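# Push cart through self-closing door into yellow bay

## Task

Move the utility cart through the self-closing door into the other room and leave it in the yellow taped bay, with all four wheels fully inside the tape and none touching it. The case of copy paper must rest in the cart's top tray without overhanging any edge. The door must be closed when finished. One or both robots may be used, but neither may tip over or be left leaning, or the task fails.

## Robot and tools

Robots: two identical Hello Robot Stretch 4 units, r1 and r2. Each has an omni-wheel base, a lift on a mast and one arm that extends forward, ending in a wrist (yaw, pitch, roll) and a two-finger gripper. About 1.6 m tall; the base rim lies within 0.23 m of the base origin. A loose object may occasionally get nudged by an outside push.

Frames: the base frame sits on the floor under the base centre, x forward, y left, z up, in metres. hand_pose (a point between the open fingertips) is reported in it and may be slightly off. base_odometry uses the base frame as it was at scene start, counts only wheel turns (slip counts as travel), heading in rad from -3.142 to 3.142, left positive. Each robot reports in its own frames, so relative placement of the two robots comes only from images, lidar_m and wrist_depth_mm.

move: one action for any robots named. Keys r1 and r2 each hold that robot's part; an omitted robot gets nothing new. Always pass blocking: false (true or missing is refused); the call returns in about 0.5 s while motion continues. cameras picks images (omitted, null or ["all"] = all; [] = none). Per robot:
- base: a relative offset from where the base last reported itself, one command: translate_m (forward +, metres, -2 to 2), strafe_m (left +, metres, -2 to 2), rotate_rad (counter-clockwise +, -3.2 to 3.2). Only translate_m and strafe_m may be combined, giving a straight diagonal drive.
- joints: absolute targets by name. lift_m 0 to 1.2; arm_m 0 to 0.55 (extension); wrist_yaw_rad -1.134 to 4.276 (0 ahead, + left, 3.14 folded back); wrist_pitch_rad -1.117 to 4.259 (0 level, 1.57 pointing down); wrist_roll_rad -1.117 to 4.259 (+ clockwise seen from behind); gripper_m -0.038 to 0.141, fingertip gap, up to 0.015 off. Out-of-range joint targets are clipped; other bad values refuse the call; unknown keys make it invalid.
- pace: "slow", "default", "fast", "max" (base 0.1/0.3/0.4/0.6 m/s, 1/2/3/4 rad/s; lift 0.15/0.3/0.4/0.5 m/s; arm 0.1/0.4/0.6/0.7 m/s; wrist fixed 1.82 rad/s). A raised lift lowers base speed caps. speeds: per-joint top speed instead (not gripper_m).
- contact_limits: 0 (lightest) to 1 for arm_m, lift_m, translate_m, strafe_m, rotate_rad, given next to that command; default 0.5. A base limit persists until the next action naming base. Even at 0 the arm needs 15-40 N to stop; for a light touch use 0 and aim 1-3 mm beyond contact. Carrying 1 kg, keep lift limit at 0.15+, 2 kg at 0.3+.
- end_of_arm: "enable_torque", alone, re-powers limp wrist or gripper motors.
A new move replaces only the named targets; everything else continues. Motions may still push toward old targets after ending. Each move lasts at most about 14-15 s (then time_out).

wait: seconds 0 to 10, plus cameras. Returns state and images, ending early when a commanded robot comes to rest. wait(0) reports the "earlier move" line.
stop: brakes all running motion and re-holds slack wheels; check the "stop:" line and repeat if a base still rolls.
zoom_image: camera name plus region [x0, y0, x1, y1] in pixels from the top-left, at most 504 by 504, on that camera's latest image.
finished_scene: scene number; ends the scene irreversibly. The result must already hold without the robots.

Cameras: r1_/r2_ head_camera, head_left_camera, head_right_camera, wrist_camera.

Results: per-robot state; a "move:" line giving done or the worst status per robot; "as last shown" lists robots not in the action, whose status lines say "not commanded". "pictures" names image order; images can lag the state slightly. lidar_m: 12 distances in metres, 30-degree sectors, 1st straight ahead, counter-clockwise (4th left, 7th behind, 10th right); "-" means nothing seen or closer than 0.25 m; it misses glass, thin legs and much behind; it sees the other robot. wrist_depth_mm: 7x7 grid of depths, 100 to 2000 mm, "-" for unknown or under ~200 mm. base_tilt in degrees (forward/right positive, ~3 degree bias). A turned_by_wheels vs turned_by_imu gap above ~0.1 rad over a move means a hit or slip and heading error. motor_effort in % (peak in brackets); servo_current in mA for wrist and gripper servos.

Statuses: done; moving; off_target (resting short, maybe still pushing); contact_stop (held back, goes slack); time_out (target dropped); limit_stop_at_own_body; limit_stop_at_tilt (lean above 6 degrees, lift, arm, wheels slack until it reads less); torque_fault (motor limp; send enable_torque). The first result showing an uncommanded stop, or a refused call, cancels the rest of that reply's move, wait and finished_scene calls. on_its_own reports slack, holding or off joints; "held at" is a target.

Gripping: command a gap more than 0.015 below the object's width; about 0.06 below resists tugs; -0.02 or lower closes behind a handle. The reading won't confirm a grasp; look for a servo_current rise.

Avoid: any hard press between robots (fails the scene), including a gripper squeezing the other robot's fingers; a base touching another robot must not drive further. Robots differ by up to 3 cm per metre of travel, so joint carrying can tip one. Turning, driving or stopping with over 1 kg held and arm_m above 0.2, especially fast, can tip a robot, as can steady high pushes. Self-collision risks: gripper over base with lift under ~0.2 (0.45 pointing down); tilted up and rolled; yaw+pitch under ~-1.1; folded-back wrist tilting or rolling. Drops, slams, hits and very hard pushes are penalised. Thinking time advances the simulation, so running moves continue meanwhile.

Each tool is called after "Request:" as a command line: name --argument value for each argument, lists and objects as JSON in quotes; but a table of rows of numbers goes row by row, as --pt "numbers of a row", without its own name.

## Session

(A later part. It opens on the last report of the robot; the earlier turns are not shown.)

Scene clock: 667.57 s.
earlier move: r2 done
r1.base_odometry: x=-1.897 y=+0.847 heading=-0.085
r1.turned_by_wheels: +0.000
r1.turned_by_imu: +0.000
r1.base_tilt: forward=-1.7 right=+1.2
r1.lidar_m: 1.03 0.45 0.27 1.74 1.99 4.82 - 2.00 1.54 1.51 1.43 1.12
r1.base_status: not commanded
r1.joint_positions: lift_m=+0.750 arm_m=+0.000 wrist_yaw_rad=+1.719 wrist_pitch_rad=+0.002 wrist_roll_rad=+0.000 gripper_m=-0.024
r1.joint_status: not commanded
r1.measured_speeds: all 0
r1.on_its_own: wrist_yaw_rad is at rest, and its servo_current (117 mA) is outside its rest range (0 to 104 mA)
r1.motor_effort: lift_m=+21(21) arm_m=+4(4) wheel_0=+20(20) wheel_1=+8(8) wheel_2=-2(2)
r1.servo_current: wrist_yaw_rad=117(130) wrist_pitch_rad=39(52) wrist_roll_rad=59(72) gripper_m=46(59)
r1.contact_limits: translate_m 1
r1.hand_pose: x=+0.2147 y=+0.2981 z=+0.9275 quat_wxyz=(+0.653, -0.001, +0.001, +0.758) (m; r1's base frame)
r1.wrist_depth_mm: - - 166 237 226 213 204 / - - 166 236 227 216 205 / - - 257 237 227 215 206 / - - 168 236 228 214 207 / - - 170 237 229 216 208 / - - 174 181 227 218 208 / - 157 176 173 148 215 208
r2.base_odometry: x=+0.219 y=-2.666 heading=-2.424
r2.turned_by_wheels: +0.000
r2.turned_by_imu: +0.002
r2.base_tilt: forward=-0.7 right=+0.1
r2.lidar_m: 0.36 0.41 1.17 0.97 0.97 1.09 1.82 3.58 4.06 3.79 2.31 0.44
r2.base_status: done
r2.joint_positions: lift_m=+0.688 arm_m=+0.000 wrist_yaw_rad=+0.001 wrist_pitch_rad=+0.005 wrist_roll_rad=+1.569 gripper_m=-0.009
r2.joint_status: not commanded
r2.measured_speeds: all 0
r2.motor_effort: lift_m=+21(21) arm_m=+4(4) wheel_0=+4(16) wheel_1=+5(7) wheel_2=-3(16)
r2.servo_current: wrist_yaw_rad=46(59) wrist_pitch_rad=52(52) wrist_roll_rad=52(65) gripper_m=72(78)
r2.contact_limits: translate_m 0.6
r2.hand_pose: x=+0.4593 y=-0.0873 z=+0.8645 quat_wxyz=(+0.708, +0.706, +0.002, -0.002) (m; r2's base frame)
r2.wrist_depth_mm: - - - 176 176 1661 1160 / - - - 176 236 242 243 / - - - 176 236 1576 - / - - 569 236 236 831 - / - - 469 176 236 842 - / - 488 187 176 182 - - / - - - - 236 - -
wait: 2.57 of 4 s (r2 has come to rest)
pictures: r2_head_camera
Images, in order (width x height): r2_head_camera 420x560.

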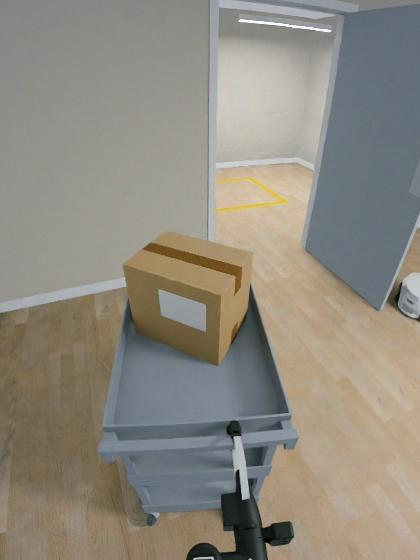

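Request:
move --blocking false --r2 '{"joints":{"gripper_m":0.12}}' --cameras '[]'

Request:
wait --seconds 2 --cameras '[]'

Request:
move --blocking false --r2 '{"base":{"strafe_m":0.085},"contact_limits":{"strafe_m":0.6}}' --cameras '[]'

Request:
wait --seconds 1.5 --cameras '["r2_wrist_camera","r2_head_camera"]'

Scene clock: 679.87 s.
move: r2 moving
r1.base_odometry: x=-1.897 y=+0.847 heading=-0.085
r1.turned_by_wheels: +0.000
r1.turned_by_imu: +0.000
r1.base_tilt: forward=-1.7 right=+1.3
r1.lidar_m: 1.03 0.43 0.29 1.73 1.98 4.77 - 1.97 1.51 1.49 1.44 1.11
r1.base_status: not commanded
r1.joint_positions: lift_m=+0.750 arm_m=+0.000 wrist_yaw_rad=+1.719 wrist_pitch_rad=+0.002 wrist_roll_rad=+0.000 gripper_m=-0.024
r1.joint_status: not commanded
r1.measured_speeds: all 0
r1.motor_effort: lift_m=+21(21) arm_m=+4(4) wheel_0=+19(20) wheel_1=+7(8) wheel_2=-2(2)
r1.servo_current: wrist_yaw_rad=111(130) wrist_pitch_rad=39(46) wrist_roll_rad=46(65) gripper_m=52(59)
r1.contact_limits: translate_m 1
r1.hand_pose: x=+0.2147 y=+0.2981 z=+0.9275 quat_wxyz=(+0.653, -0.001, +0.001, +0.758) (m; r1's base frame)
r1.wrist_depth_mm: - - 166 236 225 213 204 / - - 166 235 225 214 205 / - - 258 236 227 215 206 / - - 168 237 227 215 206 / - - 170 236 228 216 207 / - - 173 181 227 218 208 / - 158 176 172 147 214 208
r2.base_odometry: x=+0.219 y=-2.666 heading=-2.424
r2.turned_by_wheels: +0.000
r2.turned_by_imu: +0.000
r2.base_tilt: forward=-0.7 right=+0.1
r2.lidar_m: 0.38 0.39 1.17 0.95 0.96 1.12 1.82 3.57 4.05 3.79 2.32 0.44
r2.base_status: not commanded
r2.joint_positions: lift_m=+0.688 arm_m=+0.000 wrist_yaw_rad=+0.001 wrist_pitch_rad=+0.005 wrist_roll_rad=+1.569 gripper_m=+0.013
r2.joint_status: gripper_m moving
r2.measured_speeds: all 0
r2.motor_effort: lift_m=+21(21) arm_m=+4(4) wheel_0=+4(5) wheel_1=+4(5) wheel_2=-3(3)
r2.servo_current: wrist_yaw_rad=46(52) wrist_pitch_rad=39(52) wrist_roll_rad=46(59) gripper_m=78(111)
r2.contact_limits: translate_m 0.6
r2.hand_pose: x=+0.4593 y=-0.0873 z=+0.8645 quat_wxyz=(+0.708, +0.706, +0.002, -0.002) (m; r2's base frame)
r2.wrist_depth_mm: - - - 180 181 1708 1182 / - - - 180 239 248 249 / - - - 180 240 1618 - / - - 574 180 241 842 - / - - 473 179 240 854 - / - 504 484 179 186 - - / - - 539 - - - -
pictures: none
No camera images: "cameras" was empty.

Scene clock: 681.47 s.
earlier move: r2 done
r1.base_odometry: x=-1.897 y=+0.847 heading=-0.085
r1.turned_by_wheels: +0.000
r1.turned_by_imu: +0.000
r1.base_tilt: forward=-1.6 right=+1.3
r1.lidar_m: 1.04 0.43 0.29 1.74 2.02 4.80 - 1.98 1.54 1.49 1.44 1.11
r1.base_status: not commanded
r1.joint_positions: lift_m=+0.750 arm_m=+0.000 wrist_yaw_rad=+1.719 wrist_pitch_rad=+0.002 wrist_roll_rad=+0.000 gripper_m=-0.024
r1.joint_status: not commanded
r1.measured_speeds: all 0
r1.on_its_own: wrist_yaw_rad is at rest, and its servo_current (124 mA) is outside its rest range (0 to 104 mA)
r1.motor_effort: lift_m=+20(21) arm_m=+4(4) wheel_0=+19(20) wheel_1=+8(8) wheel_2=-2(2)
r1.servo_current: wrist_yaw_rad=124(137) wrist_pitch_rad=39(46) wrist_roll_rad=46(65) gripper_m=59(59)
r1.contact_limits: translate_m 1
r1.hand_pose: x=+0.2147 y=+0.2981 z=+0.9275 quat_wxyz=(+0.653, -0.001, +0.001, +0.758) (m; r1's base frame)
r1.wrist_depth_mm: - - 166 236 225 213 204 / - - 166 236 226 215 205 / - - 258 236 226 215 206 / - - 169 236 227 215 207 / - - 170 238 228 216 208 / - - 174 182 226 218 208 / - 157 176 173 147 215 208
r2.base_odometry: x=+0.219 y=-2.666 heading=-2.424
r2.turned_by_wheels: +0.000
r2.turned_by_imu: +0.000
r2.base_tilt: forward=-0.7 right=+0.1
r2.lidar_m: 0.39 0.42 1.19 0.97 0.96 1.11 1.82 3.57 4.06 3.80 2.33 0.44
r2.base_status: not commanded
r2.joint_positions: lift_m=+0.688 arm_m=+0.000 wrist_yaw_rad=+0.001 wrist_pitch_rad=+0.005 wrist_roll_rad=+1.569 gripper_m=+0.120
r2.joint_status: all done
r2.measured_speeds: all 0
r2.motor_effort: lift_m=+19(21) arm_m=+4(4) wheel_0=+4(5) wheel_1=+4(5) wheel_2=-3(3)
r2.servo_current: wrist_yaw_rad=59(59) wrist_pitch_rad=46(52) wrist_roll_rad=39(65) gripper_m=52(130)
r2.contact_limits: translate_m 0.6
r2.hand_pose: x=+0.4593 y=-0.0873 z=+0.8648 quat_wxyz=(+0.708, +0.706, +0.002, -0.001) (m; r2's base frame)
r2.wrist_depth_mm: - - - - - 1708 1160 / - - - 190 249 257 257 / - - - 189 250 809 - / - - 597 188 248 854 - / - - 477 187 247 - - / - 190 200 187 200 - - / - - 554 - 246 - -
wait: 1.60 of 2 s (r2 has come to rest)
pictures: none
No camera images: "cameras" was empty.

Scene clock: 681.97 s.
move: r2 moving
r1.base_odometry: x=-1.897 y=+0.847 heading=-0.085
r1.turned_by_wheels: +0.000
r1.turned_by_imu: +0.000
r1.base_tilt: forward=-1.7 right=+1.3
r1.lidar_m: 1.03 0.41 0.29 1.73 2.00 4.80 - 2.00 1.52 1.47 1.45 1.11
r1.base_status: not commanded
r1.joint_positions: lift_m=+0.750 arm_m=+0.000 wrist_yaw_rad=+1.719 wrist_pitch_rad=+0.002 wrist_roll_rad=+0.000 gripper_m=-0.024
r1.joint_status: not commanded
r1.measured_speeds: all 0
r1.motor_effort: lift_m=+20(21) arm_m=+4(4) wheel_0=+20(20) wheel_1=+7(8) wheel_2=-2(2)
r1.servo_current: wrist_yaw_rad=104(117) wrist_pitch_rad=46(52) wrist_roll_rad=33(52) gripper_m=52(59)
r1.contact_limits: translate_m 1
r1.hand_pose: x=+0.2147 y=+0.2981 z=+0.9275 quat_wxyz=(+0.653, -0.001, +0.001, +0.758) (m; r1's base frame)
r1.wrist_depth_mm: - - 166 237 225 213 204 / - - 166 236 226 214 205 / - - 258 237 227 215 206 / - - 168 237 228 215 206 / - - 169 237 229 216 208 / - - 173 182 225 217 208 / - 157 176 173 148 214 208
r2.base_odometry: x=+0.243 y=-2.693 heading=-2.424
r2.turned_by_wheels: +0.000
r2.turned_by_imu: +0.000
r2.base_tilt: forward=-0.6 right=+0.1
r2.lidar_m: 0.39 0.41 1.11 0.93 0.95 1.05 1.77 3.59 4.07 3.81 2.32 0.45
r2.base_status: strafe_m moving
r2.joint_positions: lift_m=+0.688 arm_m=+0.000 wrist_yaw_rad=+0.001 wrist_pitch_rad=+0.005 wrist_roll_rad=+1.569 gripper_m=+0.120
r2.joint_status: not commanded
r2.measured_speeds: translate_m=+0.001 strafe_m=+0.141 rotate_rad=-0.009 lift_m=+0.000 arm_m=+0.000 wrist_yaw_rad=+0.000 wrist_pitch_rad=+0.000 wrist_roll_rad=+0.000
r2.motor_effort: lift_m=+19(19) arm_m=+4(4) wheel_0=-10(11) wheel_1=+11(12) wheel_2=+0(2)
r2.servo_current: wrist_yaw_rad=46(59) wrist_pitch_rad=46(52) wrist_roll_rad=46(52) gripper_m=52(52)
r2.contact_limits: strafe_m 0.6
r2.hand_pose: x=+0.4593 y=-0.0873 z=+0.8648 quat_wxyz=(+0.708, +0.706, +0.002, -0.001) (m; r2's base frame)
r2.wrist_depth_mm: - - - 188 250 1397 1042 / - - - 188 249 1430 466 / - - - 187 247 866 - / - - 539 187 247 854 - / - - 480 186 246 - - / - 186 201 185 200 - - / - - 580 - 244 - -
pictures: none
No camera images: "cameras" was empty.

Scene clock: 682.83 s.
earlier move: r2 done
r1.base_odometry: x=-1.897 y=+0.847 heading=-0.085
r1.turned_by_wheels: +0.000
r1.turned_by_imu: +0.000
r1.base_tilt: forward=-1.6 right=+1.3
r1.lidar_m: 1.06 0.43 0.27 1.70 2.02 4.76 - 2.01 1.55 1.50 1.43 1.09
r1.base_status: not commanded
r1.joint_positions: lift_m=+0.750 arm_m=+0.000 wrist_yaw_rad=+1.719 wrist_pitch_rad=+0.002 wrist_roll_rad=+0.000 gripper_m=-0.024
r1.joint_status: not commanded
r1.measured_speeds: all 0
r1.on_its_own: wrist_yaw_rad is at rest, and its servo_current (117 mA) is outside its rest range (0 to 104 mA)
r1.motor_effort: lift_m=+20(21) arm_m=+4(4) wheel_0=+19(20) wheel_1=+8(8) wheel_2=-2(2)
r1.servo_current: wrist_yaw_rad=117(130) wrist_pitch_rad=52(52) wrist_roll_rad=46(65) gripper_m=59(59)
r1.contact_limits: translate_m 1
r1.hand_pose: x=+0.2147 y=+0.2981 z=+0.9275 quat_wxyz=(+0.653, -0.001, +0.001, +0.758) (m; r1's base frame)
r1.wrist_depth_mm: - - 166 237 224 213 204 / - - 166 236 225 215 205 / - - 257 236 228 215 206 / - - 168 236 228 216 206 / - - 170 237 227 216 206 / - - 174 181 227 218 208 / - 157 176 173 148 215 208
r2.base_odometry: x=+0.275 y=-2.730 heading=-2.424
r2.turned_by_wheels: +0.000
r2.turned_by_imu: +0.000
r2.base_tilt: forward=-0.7 right=+0.1
r2.lidar_m: 0.38 0.41 1.06 0.89 0.89 1.03 1.64 3.60 4.07 3.87 2.35 0.45
r2.base_status: done
r2.joint_positions: lift_m=+0.688 arm_m=+0.000 wrist_yaw_rad=+0.001 wrist_pitch_rad=+0.005 wrist_roll_rad=+1.569 gripper_m=+0.120
r2.joint_status: not commanded
r2.measured_speeds: all 0
r2.motor_effort: lift_m=+19(19) arm_m=+4(4) wheel_0=-2(11) wheel_1=+2(12) wheel_2=+0(2)
r2.servo_current: wrist_yaw_rad=46(59) wrist_pitch_rad=46(52) wrist_roll_rad=46(59) gripper_m=52(59)
r2.contact_limits: strafe_m 0.6
r2.hand_pose: x=+0.4593 y=-0.0873 z=+0.8648 quat_wxyz=(+0.708, +0.706, +0.002, -0.001) (m; r2's base frame)
r2.wrist_depth_mm: - - - 185 246 1708 1182 / - - - 185 245 1661 - / - - 585 185 245 842 - / - - 473 183 243 - - / - - 504 182 243 - - / - 186 200 182 200 - - / - - - - 243 - -
wait: 0.87 of 1.5 s (r2 has come to rest)
pictures: r2_head_camera, r2_wrist_camera
Images, in order (width x height): r2_head_camera 420x560, r2_wrist_camera 616x392.

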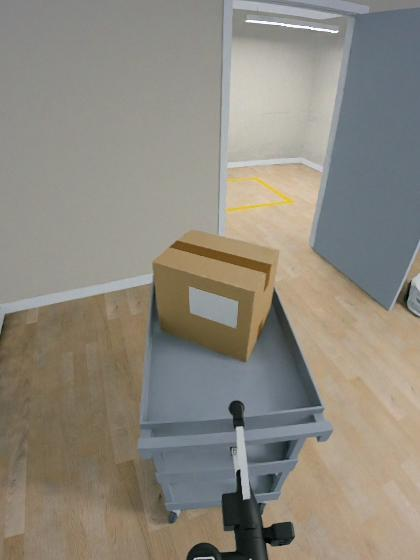

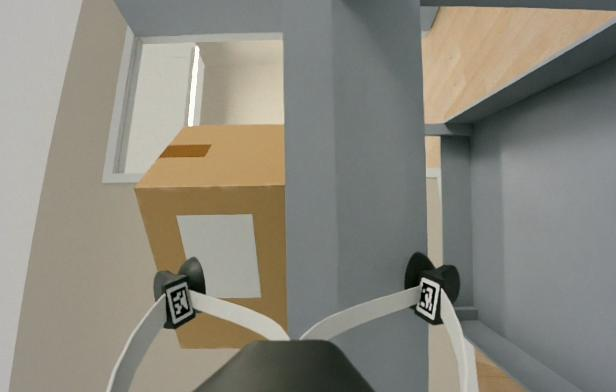

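Request:
move --blocking false --r2 '{"joints":{"gripper_m":-0.01}}' --cameras '[]'

Request:
wait --seconds 2.5 --cameras '[]'

Request:
move --blocking false --r2 '{"base":{"translate_m":-0.5,"strafe_m":-0.72},"contact_limits":{"strafe_m":0.6}}' --cameras '[]'

Request:
wait --seconds 6 --cameras '["r2_head_camera"]'

Scene clock: 700.33 s.
move: r2 moving
r1.base_odometry: x=-1.897 y=+0.847 heading=-0.085
r1.turned_by_wheels: +0.000
r1.turned_by_imu: +0.000
r1.base_tilt: forward=-1.6 right=+1.3
r1.lidar_m: 1.02 0.43 0.29 1.73 2.00 4.81 - 2.00 1.54 1.50 1.41 1.12
r1.base_status: not commanded
r1.joint_positions: lift_m=+0.750 arm_m=+0.000 wrist_yaw_rad=+1.719 wrist_pitch_rad=+0.002 wrist_roll_rad=+0.000 gripper_m=-0.024
r1.joint_status: not commanded
r1.measured_speeds: all 0
r1.motor_effort: lift_m=+20(21) arm_m=+4(4) wheel_0=+20(20) wheel_1=+8(8) wheel_2=-2(2)
r1.servo_current: wrist_yaw_rad=117(130) wrist_pitch_rad=39(46) wrist_roll_rad=65(65) gripper_m=65(65)
r1.contact_limits: translate_m 1
r1.hand_pose: x=+0.2147 y=+0.2981 z=+0.9275 quat_wxyz=(+0.653, -0.001, +0.001, +0.758) (m; r1's base frame)
r1.wrist_depth_mm: - - 166 236 225 213 204 / - - 166 236 225 216 205 / - - 257 236 226 214 206 / - - 169 236 229 215 206 / - - 170 237 228 216 208 / - - 174 181 227 218 208 / - 158 176 172 148 215 208
r2.base_odometry: x=+0.275 y=-2.730 heading=-2.424
r2.turned_by_wheels: +0.000
r2.turned_by_imu: +0.000
r2.base_tilt: forward=-0.7 right=+0.0
r2.lidar_m: 0.40 0.39 1.06 0.87 0.88 0.99 1.67 3.60 4.03 3.88 2.34 0.45
r2.base_status: not commanded
r2.joint_positions: lift_m=+0.688 arm_m=+0.000 wrist_yaw_rad=+0.001 wrist_pitch_rad=+0.005 wrist_roll_rad=+1.569 gripper_m=+0.106
r2.joint_status: gripper_m moving
r2.measured_speeds: all 0
r2.motor_effort: lift_m=+19(19) arm_m=+4(4) wheel_0=-2(2) wheel_1=+2(3) wheel_2=+0(0)
r2.servo_current: wrist_yaw_rad=46(59) wrist_pitch_rad=46(52) wrist_roll_rad=39(52) gripper_m=111(111)
r2.contact_limits: strafe_m 0.6
r2.hand_pose: x=+0.4593 y=-0.0873 z=+0.8648 quat_wxyz=(+0.708, +0.706, +0.002, -0.001) (m; r2's base frame)
r2.wrist_depth_mm: - - - 187 247 1661 1182 / - - - 186 246 1661 530 / - - 609 186 246 854 - / - - 477 184 246 842 - / - - 496 185 244 831 - / - - 197 183 195 - - / - - - - 242 - -
pictures: none
No camera images: "cameras" was empty.

Scene clock: 701.93 s.
earlier move: r2 done
r1.base_odometry: x=-1.897 y=+0.847 heading=-0.085
r1.turned_by_wheels: +0.000
r1.turned_by_imu: +0.000
r1.base_tilt: forward=-1.6 right=+1.3
r1.lidar_m: 1.03 0.42 0.27 1.73 2.01 4.79 - 1.99 1.53 1.50 1.44 1.10
r1.base_status: not commanded
r1.joint_positions: lift_m=+0.750 arm_m=+0.000 wrist_yaw_rad=+1.719 wrist_pitch_rad=+0.002 wrist_roll_rad=+0.000 gripper_m=-0.024
r1.joint_status: not commanded
r1.measured_speeds: all 0
r1.motor_effort: lift_m=+20(21) arm_m=+4(4) wheel_0=+19(20) wheel_1=+7(8) wheel_2=-2(2)
r1.servo_current: wrist_yaw_rad=104(137) wrist_pitch_rad=46(52) wrist_roll_rad=59(65) gripper_m=59(65)
r1.contact_limits: translate_m 1
r1.hand_pose: x=+0.2147 y=+0.2981 z=+0.9275 quat_wxyz=(+0.653, -0.001, +0.001, +0.758) (m; r1's base frame)
r1.wrist_depth_mm: - - 166 236 224 213 204 / - - 165 236 225 215 206 / - - 256 235 228 214 206 / - - 168 236 227 215 206 / - - 170 237 229 216 207 / - - 173 182 227 218 208 / - 157 176 173 148 215 208
r2.base_odometry: x=+0.275 y=-2.730 heading=-2.424
r2.turned_by_wheels: +0.000
r2.turned_by_imu: +0.000
r2.base_tilt: forward=-0.7 right=+0.1
r2.lidar_m: 0.38 0.41 1.07 0.89 0.87 1.01 1.68 3.59 4.09 3.88 2.39 0.44
r2.base_status: not commanded
r2.joint_positions: lift_m=+0.688 arm_m=+0.000 wrist_yaw_rad=+0.001 wrist_pitch_rad=+0.005 wrist_roll_rad=+1.569 gripper_m=-0.009
r2.joint_status: all done
r2.measured_speeds: all 0
r2.motor_effort: lift_m=+19(19) arm_m=+4(4) wheel_0=-1(2) wheel_1=+3(3) wheel_2=+0(0)
r2.servo_current: wrist_yaw_rad=52(59) wrist_pitch_rad=46(52) wrist_roll_rad=52(65) gripper_m=91(202)
r2.contact_limits: strafe_m 0.6
r2.hand_pose: x=+0.4593 y=-0.0873 z=+0.8648 quat_wxyz=(+0.708, +0.706, +0.002, -0.001) (m; r2's base frame)
r2.wrist_depth_mm: - - - 180 240 1661 1160 / - - - 178 239 1661 - / - - 574 178 239 820 - / - - 473 178 239 854 - / - - 508 178 238 842 - / - - 190 178 181 - - / - - - - 237 - -
wait: 1.60 of 2.5 s (r2 has come to rest)
pictures: none
No camera images: "cameras" was empty.

Scene clock: 702.43 s.
move: r2 moving
r1: as last shown
r1.lidar_m: 1.03 0.42 0.29 1.74 1.97 4.80 - 2.01 1.55 1.48 1.45 1.13
r1.motor_effort: lift_m=+20(21) arm_m=+4(4) wheel_0=+19(20) wheel_1=+8(8) wheel_2=-2(2)
r1.servo_current: wrist_yaw_rad=98(137) wrist_pitch_rad=46(52) wrist_roll_rad=39(59) gripper_m=52(59)
r1.contact_limits: translate_m 1
r1.wrist_depth_mm: - - 166 237 224 213 204 / - - 165 236 227 215 205 / - - 256 236 227 214 206 / - - 168 236 228 216 207 / - - 170 237 228 215 208 / - - 173 181 227 218 208 / - 157 175 173 147 215 208
r2.base_odometry: x=+0.272 y=-2.699 heading=-2.423
r2.turned_by_wheels: +0.001
r2.turned_by_imu: +0.001
r2.base_tilt: forward=-0.7 right=+0.1
r2.lidar_m: 0.38 0.40 1.09 0.89 0.88 1.02 1.69 3.58 4.06 3.85 2.34 0.46
r2.base_status: translate_m moving; strafe_m moving
r2.joint_positions: lift_m=+0.688 arm_m=+0.000 wrist_yaw_rad=+0.004 wrist_pitch_rad=+0.005 wrist_roll_rad=+1.569 gripper_m=-0.009
r2.joint_status: not commanded
r2.measured_speeds: translate_m=-0.069 strafe_m=-0.100 rotate_rad=+0.001 lift_m=+0.000 arm_m=+0.000 wrist_yaw_rad=+0.000 wrist_pitch_rad=+0.000 wrist_roll_rad=+0.000
r2.motor_effort: lift_m=+19(19) arm_m=+4(4) wheel_0=+11(12) wheel_1=-11(11) wheel_2=+13(15)
r2.servo_current: wrist_yaw_rad=52(59) wrist_pitch_rad=46(52) wrist_roll_rad=46(52) gripper_m=91(104)
r2.contact_limits: strafe_m 0.6
r2.hand_pose: x=+0.4596 y=-0.0862 z=+0.8648 quat_wxyz=(+0.708, +0.706, +0.003, +0.000) (m; r2's base frame)
r2.wrist_depth_mm: - - - 182 243 1661 1160 / - - - 181 241 1618 - / - - 597 180 240 820 - / - - 473 180 239 831 - / - - 508 179 239 842 - / - - 190 178 181 - - / - - - - 236 129 -
pictures: none
No camera images: "cameras" was empty.

Scene clock: 706.33 s.
earlier move: r2 done
r1.base_odometry: x=-1.897 y=+0.847 heading=-0.085
r1.turned_by_wheels: +0.000
r1.turned_by_imu: +0.000
r1.base_tilt: forward=-1.6 right=+1.3
r1.lidar_m: 1.02 0.42 0.27 3.22 1.89 4.81 - 2.01 1.50 1.48 1.46 1.11
r1.base_status: not commanded
r1.joint_positions: lift_m=+0.750 arm_m=+0.000 wrist_yaw_rad=+1.719 wrist_pitch_rad=+0.002 wrist_roll_rad=+0.000 gripper_m=-0.024
r1.joint_status: not commanded
r1.measured_speeds: all 0
r1.on_its_own: wrist_yaw_rad is at rest, and its servo_current (111 mA) is outside its rest range (0 to 104 mA)
r1.motor_effort: lift_m=+20(21) arm_m=+4(4) wheel_0=+19(20) wheel_1=+8(8) wheel_2=-2(2)
r1.servo_current: wrist_yaw_rad=111(137) wrist_pitch_rad=46(52) wrist_roll_rad=33(59) gripper_m=52(59)
r1.contact_limits: translate_m 1
r1.hand_pose: x=+0.2147 y=+0.2981 z=+0.9275 quat_wxyz=(+0.653, -0.001, +0.001, +0.758) (m; r1's base frame)
r1.wrist_depth_mm: - - 166 236 225 213 205 / - - 166 236 225 216 206 / - - 257 237 227 215 206 / - - 169 237 228 216 207 / - - 170 237 228 216 208 / - - 173 181 227 217 208 / - 151 176 172 148 215 208
r2.base_odometry: x=+0.178 y=-1.859 heading=-2.423
r2.turned_by_wheels: +0.000
r2.turned_by_imu: +0.002
r2.base_tilt: forward=-0.7 right=+0.0
r2.lidar_m: 0.25 0.25 0.48 1.43 1.42 1.57 2.71 2.91 3.30 3.34 3.33 2.34
r2.base_status: done
r2.joint_positions: lift_m=+0.688 arm_m=+0.000 wrist_yaw_rad=+0.006 wrist_pitch_rad=+0.005 wrist_roll_rad=+1.569 gripper_m=-0.009
r2.joint_status: not commanded
r2.measured_speeds: all 0
r2.motor_effort: lift_m=+19(19) arm_m=+2(4) wheel_0=+6(13) wheel_1=+0(13) wheel_2=+6(16)
r2.servo_current: wrist_yaw_rad=46(65) wrist_pitch_rad=39(52) wrist_roll_rad=52(65) gripper_m=98(104)
r2.contact_limits: strafe_m 0.6
r2.hand_pose: x=+0.4598 y=-0.0858 z=+0.8648 quat_wxyz=(+0.708, +0.706, +0.004, +0.000) (m; r2's base frame)
r2.wrist_depth_mm: - - - - - 1708 1160 / - - - - - 1661 1182 / - - - - - 1708 1205 / - - - 407 - 1661 1160 / - - - 279 418 427 421 / - - 187 199 180 1618 484 / - - - - 231 133 500
wait: 3.90 of 6 s (r2 has come to rest)
pictures: r2_head_camera
Images, in order (width x height): r2_head_camera 420x560.

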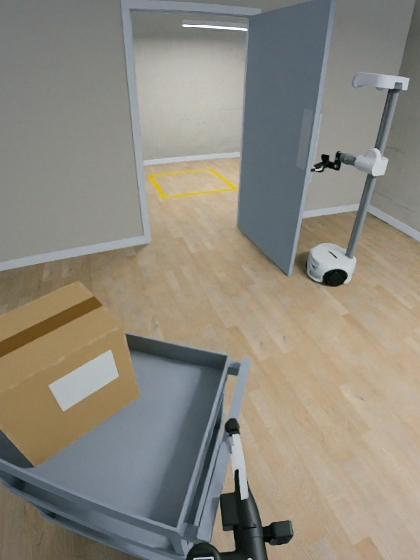

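Request:
move --blocking false --r2 '{"base":{"translate_m":-0.8},"contact_limits":{"translate_m":0.6}}' --cameras '[]'

Request:
wait --seconds 6 --cameras '["r2_head_camera"]'

Scene clock: 714.03 s.
move: r2 moving
r1.base_odometry: x=-1.897 y=+0.847 heading=-0.085
r1.turned_by_wheels: +0.000
r1.turned_by_imu: +0.000
r1.base_tilt: forward=-1.7 right=+1.3
r1.lidar_m: 1.01 0.41 0.27 3.19 1.89 4.79 - 2.00 1.52 1.46 1.45 1.08
r1.base_status: not commanded
r1.joint_positions: lift_m=+0.750 arm_m=+0.000 wrist_yaw_rad=+1.719 wrist_pitch_rad=+0.002 wrist_roll_rad=+0.000 gripper_m=-0.024
r1.joint_status: not commanded
r1.measured_speeds: all 0
r1.motor_effort: lift_m=+20(21) arm_m=+4(4) wheel_0=+20(20) wheel_1=+7(8) wheel_2=-2(2)
r1.servo_current: wrist_yaw_rad=124(137) wrist_pitch_rad=39(52) wrist_roll_rad=46(46) gripper_m=52(59)
r1.contact_limits: translate_m 1
r1.hand_pose: x=+0.2147 y=+0.2981 z=+0.9275 quat_wxyz=(+0.653, -0.001, +0.001, +0.758) (m; r1's base frame)
r1.wrist_depth_mm: - - 166 236 226 213 204 / - - 165 236 227 215 206 / - - 258 236 227 214 206 / - - 168 236 227 215 207 / - - 170 238 229 216 207 / - - 173 182 227 218 208 / - 152 176 173 147 215 208
r2.base_odometry: x=+0.201 y=-1.839 heading=-2.423
r2.turned_by_wheels: +0.000
r2.turned_by_imu: +0.000
r2.base_tilt: forward=-0.7 right=+0.1
r2.lidar_m: 0.25 0.25 0.50 1.42 1.41 1.58 2.67 2.89 3.25 3.35 3.33 2.36
r2.base_status: translate_m moving
r2.joint_positions: lift_m=+0.688 arm_m=+0.000 wrist_yaw_rad=+0.005 wrist_pitch_rad=+0.005 wrist_roll_rad=+1.569 gripper_m=-0.009
r2.joint_status: not commanded
r2.measured_speeds: translate_m=-0.122 strafe_m=-0.001 rotate_rad=+0.001 lift_m=+0.000 arm_m=+0.000 wrist_yaw_rad=-0.014 wrist_pitch_rad=+0.000 wrist_roll_rad=+0.000
r2.motor_effort: lift_m=+19(19) arm_m=+1(1) wheel_0=-8(8) wheel_1=-8(9) wheel_2=+15(17)
r2.servo_current: wrist_yaw_rad=52(59) wrist_pitch_rad=46(46) wrist_roll_rad=39(52) gripper_m=91(98)
r2.contact_limits: translate_m 0.6
r2.hand_pose: x=+0.4597 y=-0.0860 z=+0.8648 quat_wxyz=(+0.708, +0.706, +0.003, +0.000) (m; r2's base frame)
r2.wrist_depth_mm: - - - - - 1661 1182 / - - - - - 1661 1182 / - - - - - 1708 1182 / - - - 397 - 1708 1118 / - - - 253 410 1537 452 / - - 187 195 180 1499 484 / - - - - 236 1499 508
pictures: none
No camera images: "cameras" was empty.

Scene clock: 717.70 s.
earlier move: r2 done
r1.base_odometry: x=-1.897 y=+0.847 heading=-0.085
r1.turned_by_wheels: +0.000
r1.turned_by_imu: +0.000
r1.base_tilt: forward=-1.6 right=+1.2
r1.lidar_m: 1.01 0.40 0.27 3.21 2.22 2.55 - 2.01 1.54 1.50 1.44 1.11
r1.base_status: not commanded
r1.joint_positions: lift_m=+0.750 arm_m=+0.000 wrist_yaw_rad=+1.719 wrist_pitch_rad=+0.002 wrist_roll_rad=+0.000 gripper_m=-0.024
r1.joint_status: not commanded
r1.measured_speeds: all 0
r1.on_its_own: wrist_yaw_rad is at rest, and its servo_current (117 mA) is outside its rest range (0 to 104 mA)
r1.motor_effort: lift_m=+20(21) arm_m=+4(4) wheel_0=+20(20) wheel_1=+8(8) wheel_2=-2(2)
r1.servo_current: wrist_yaw_rad=117(137) wrist_pitch_rad=46(52) wrist_roll_rad=65(72) gripper_m=46(59)
r1.contact_limits: translate_m 1
r1.hand_pose: x=+0.2147 y=+0.2981 z=+0.9275 quat_wxyz=(+0.653, -0.001, +0.001, +0.758) (m; r1's base frame)
r1.wrist_depth_mm: - - 166 236 225 213 204 / - - 166 236 226 214 206 / - - 258 236 228 214 206 / - - 168 236 227 215 208 / - - 170 237 228 216 207 / - - 174 181 228 218 207 / - 157 176 173 148 216 208
r2.base_odometry: x=+0.780 y=-1.333 heading=-2.423
r2.turned_by_wheels: +0.000
r2.turned_by_imu: +0.001
r2.base_tilt: forward=-0.7 right=+0.1
r2.lidar_m: 0.35 0.35 1.43 1.14 1.14 1.30 2.14 2.16 2.42 3.53 3.55 0.52
r2.base_status: done
r2.joint_positions: lift_m=+0.688 arm_m=+0.000 wrist_yaw_rad=+0.002 wrist_pitch_rad=+0.005 wrist_roll_rad=+1.569 gripper_m=-0.009
r2.joint_status: not commanded
r2.measured_speeds: all 0
r2.motor_effort: lift_m=+19(19) arm_m=-1(1) wheel_0=-3(11) wheel_1=-4(10) wheel_2=+3(17)
r2.servo_current: wrist_yaw_rad=39(65) wrist_pitch_rad=46(52) wrist_roll_rad=39(59) gripper_m=91(104)
r2.contact_limits: translate_m 0.6
r2.hand_pose: x=+0.4594 y=-0.0869 z=+0.8648 quat_wxyz=(+0.708, +0.706, +0.002, -0.001) (m; r2's base frame)
r2.wrist_depth_mm: - - - 301 - 1661 1160 / - - - 327 342 347 349 / - - - 309 317 1708 508 / - - - 294 300 798 - / - - 569 220 279 866 - / - - 187 204 179 - - / - - 512 - - 134 -
wait: 3.67 of 6 s (r2 has come to rest)
pictures: r2_head_camera
Images, in order (width x height): r2_head_camera 420x560.

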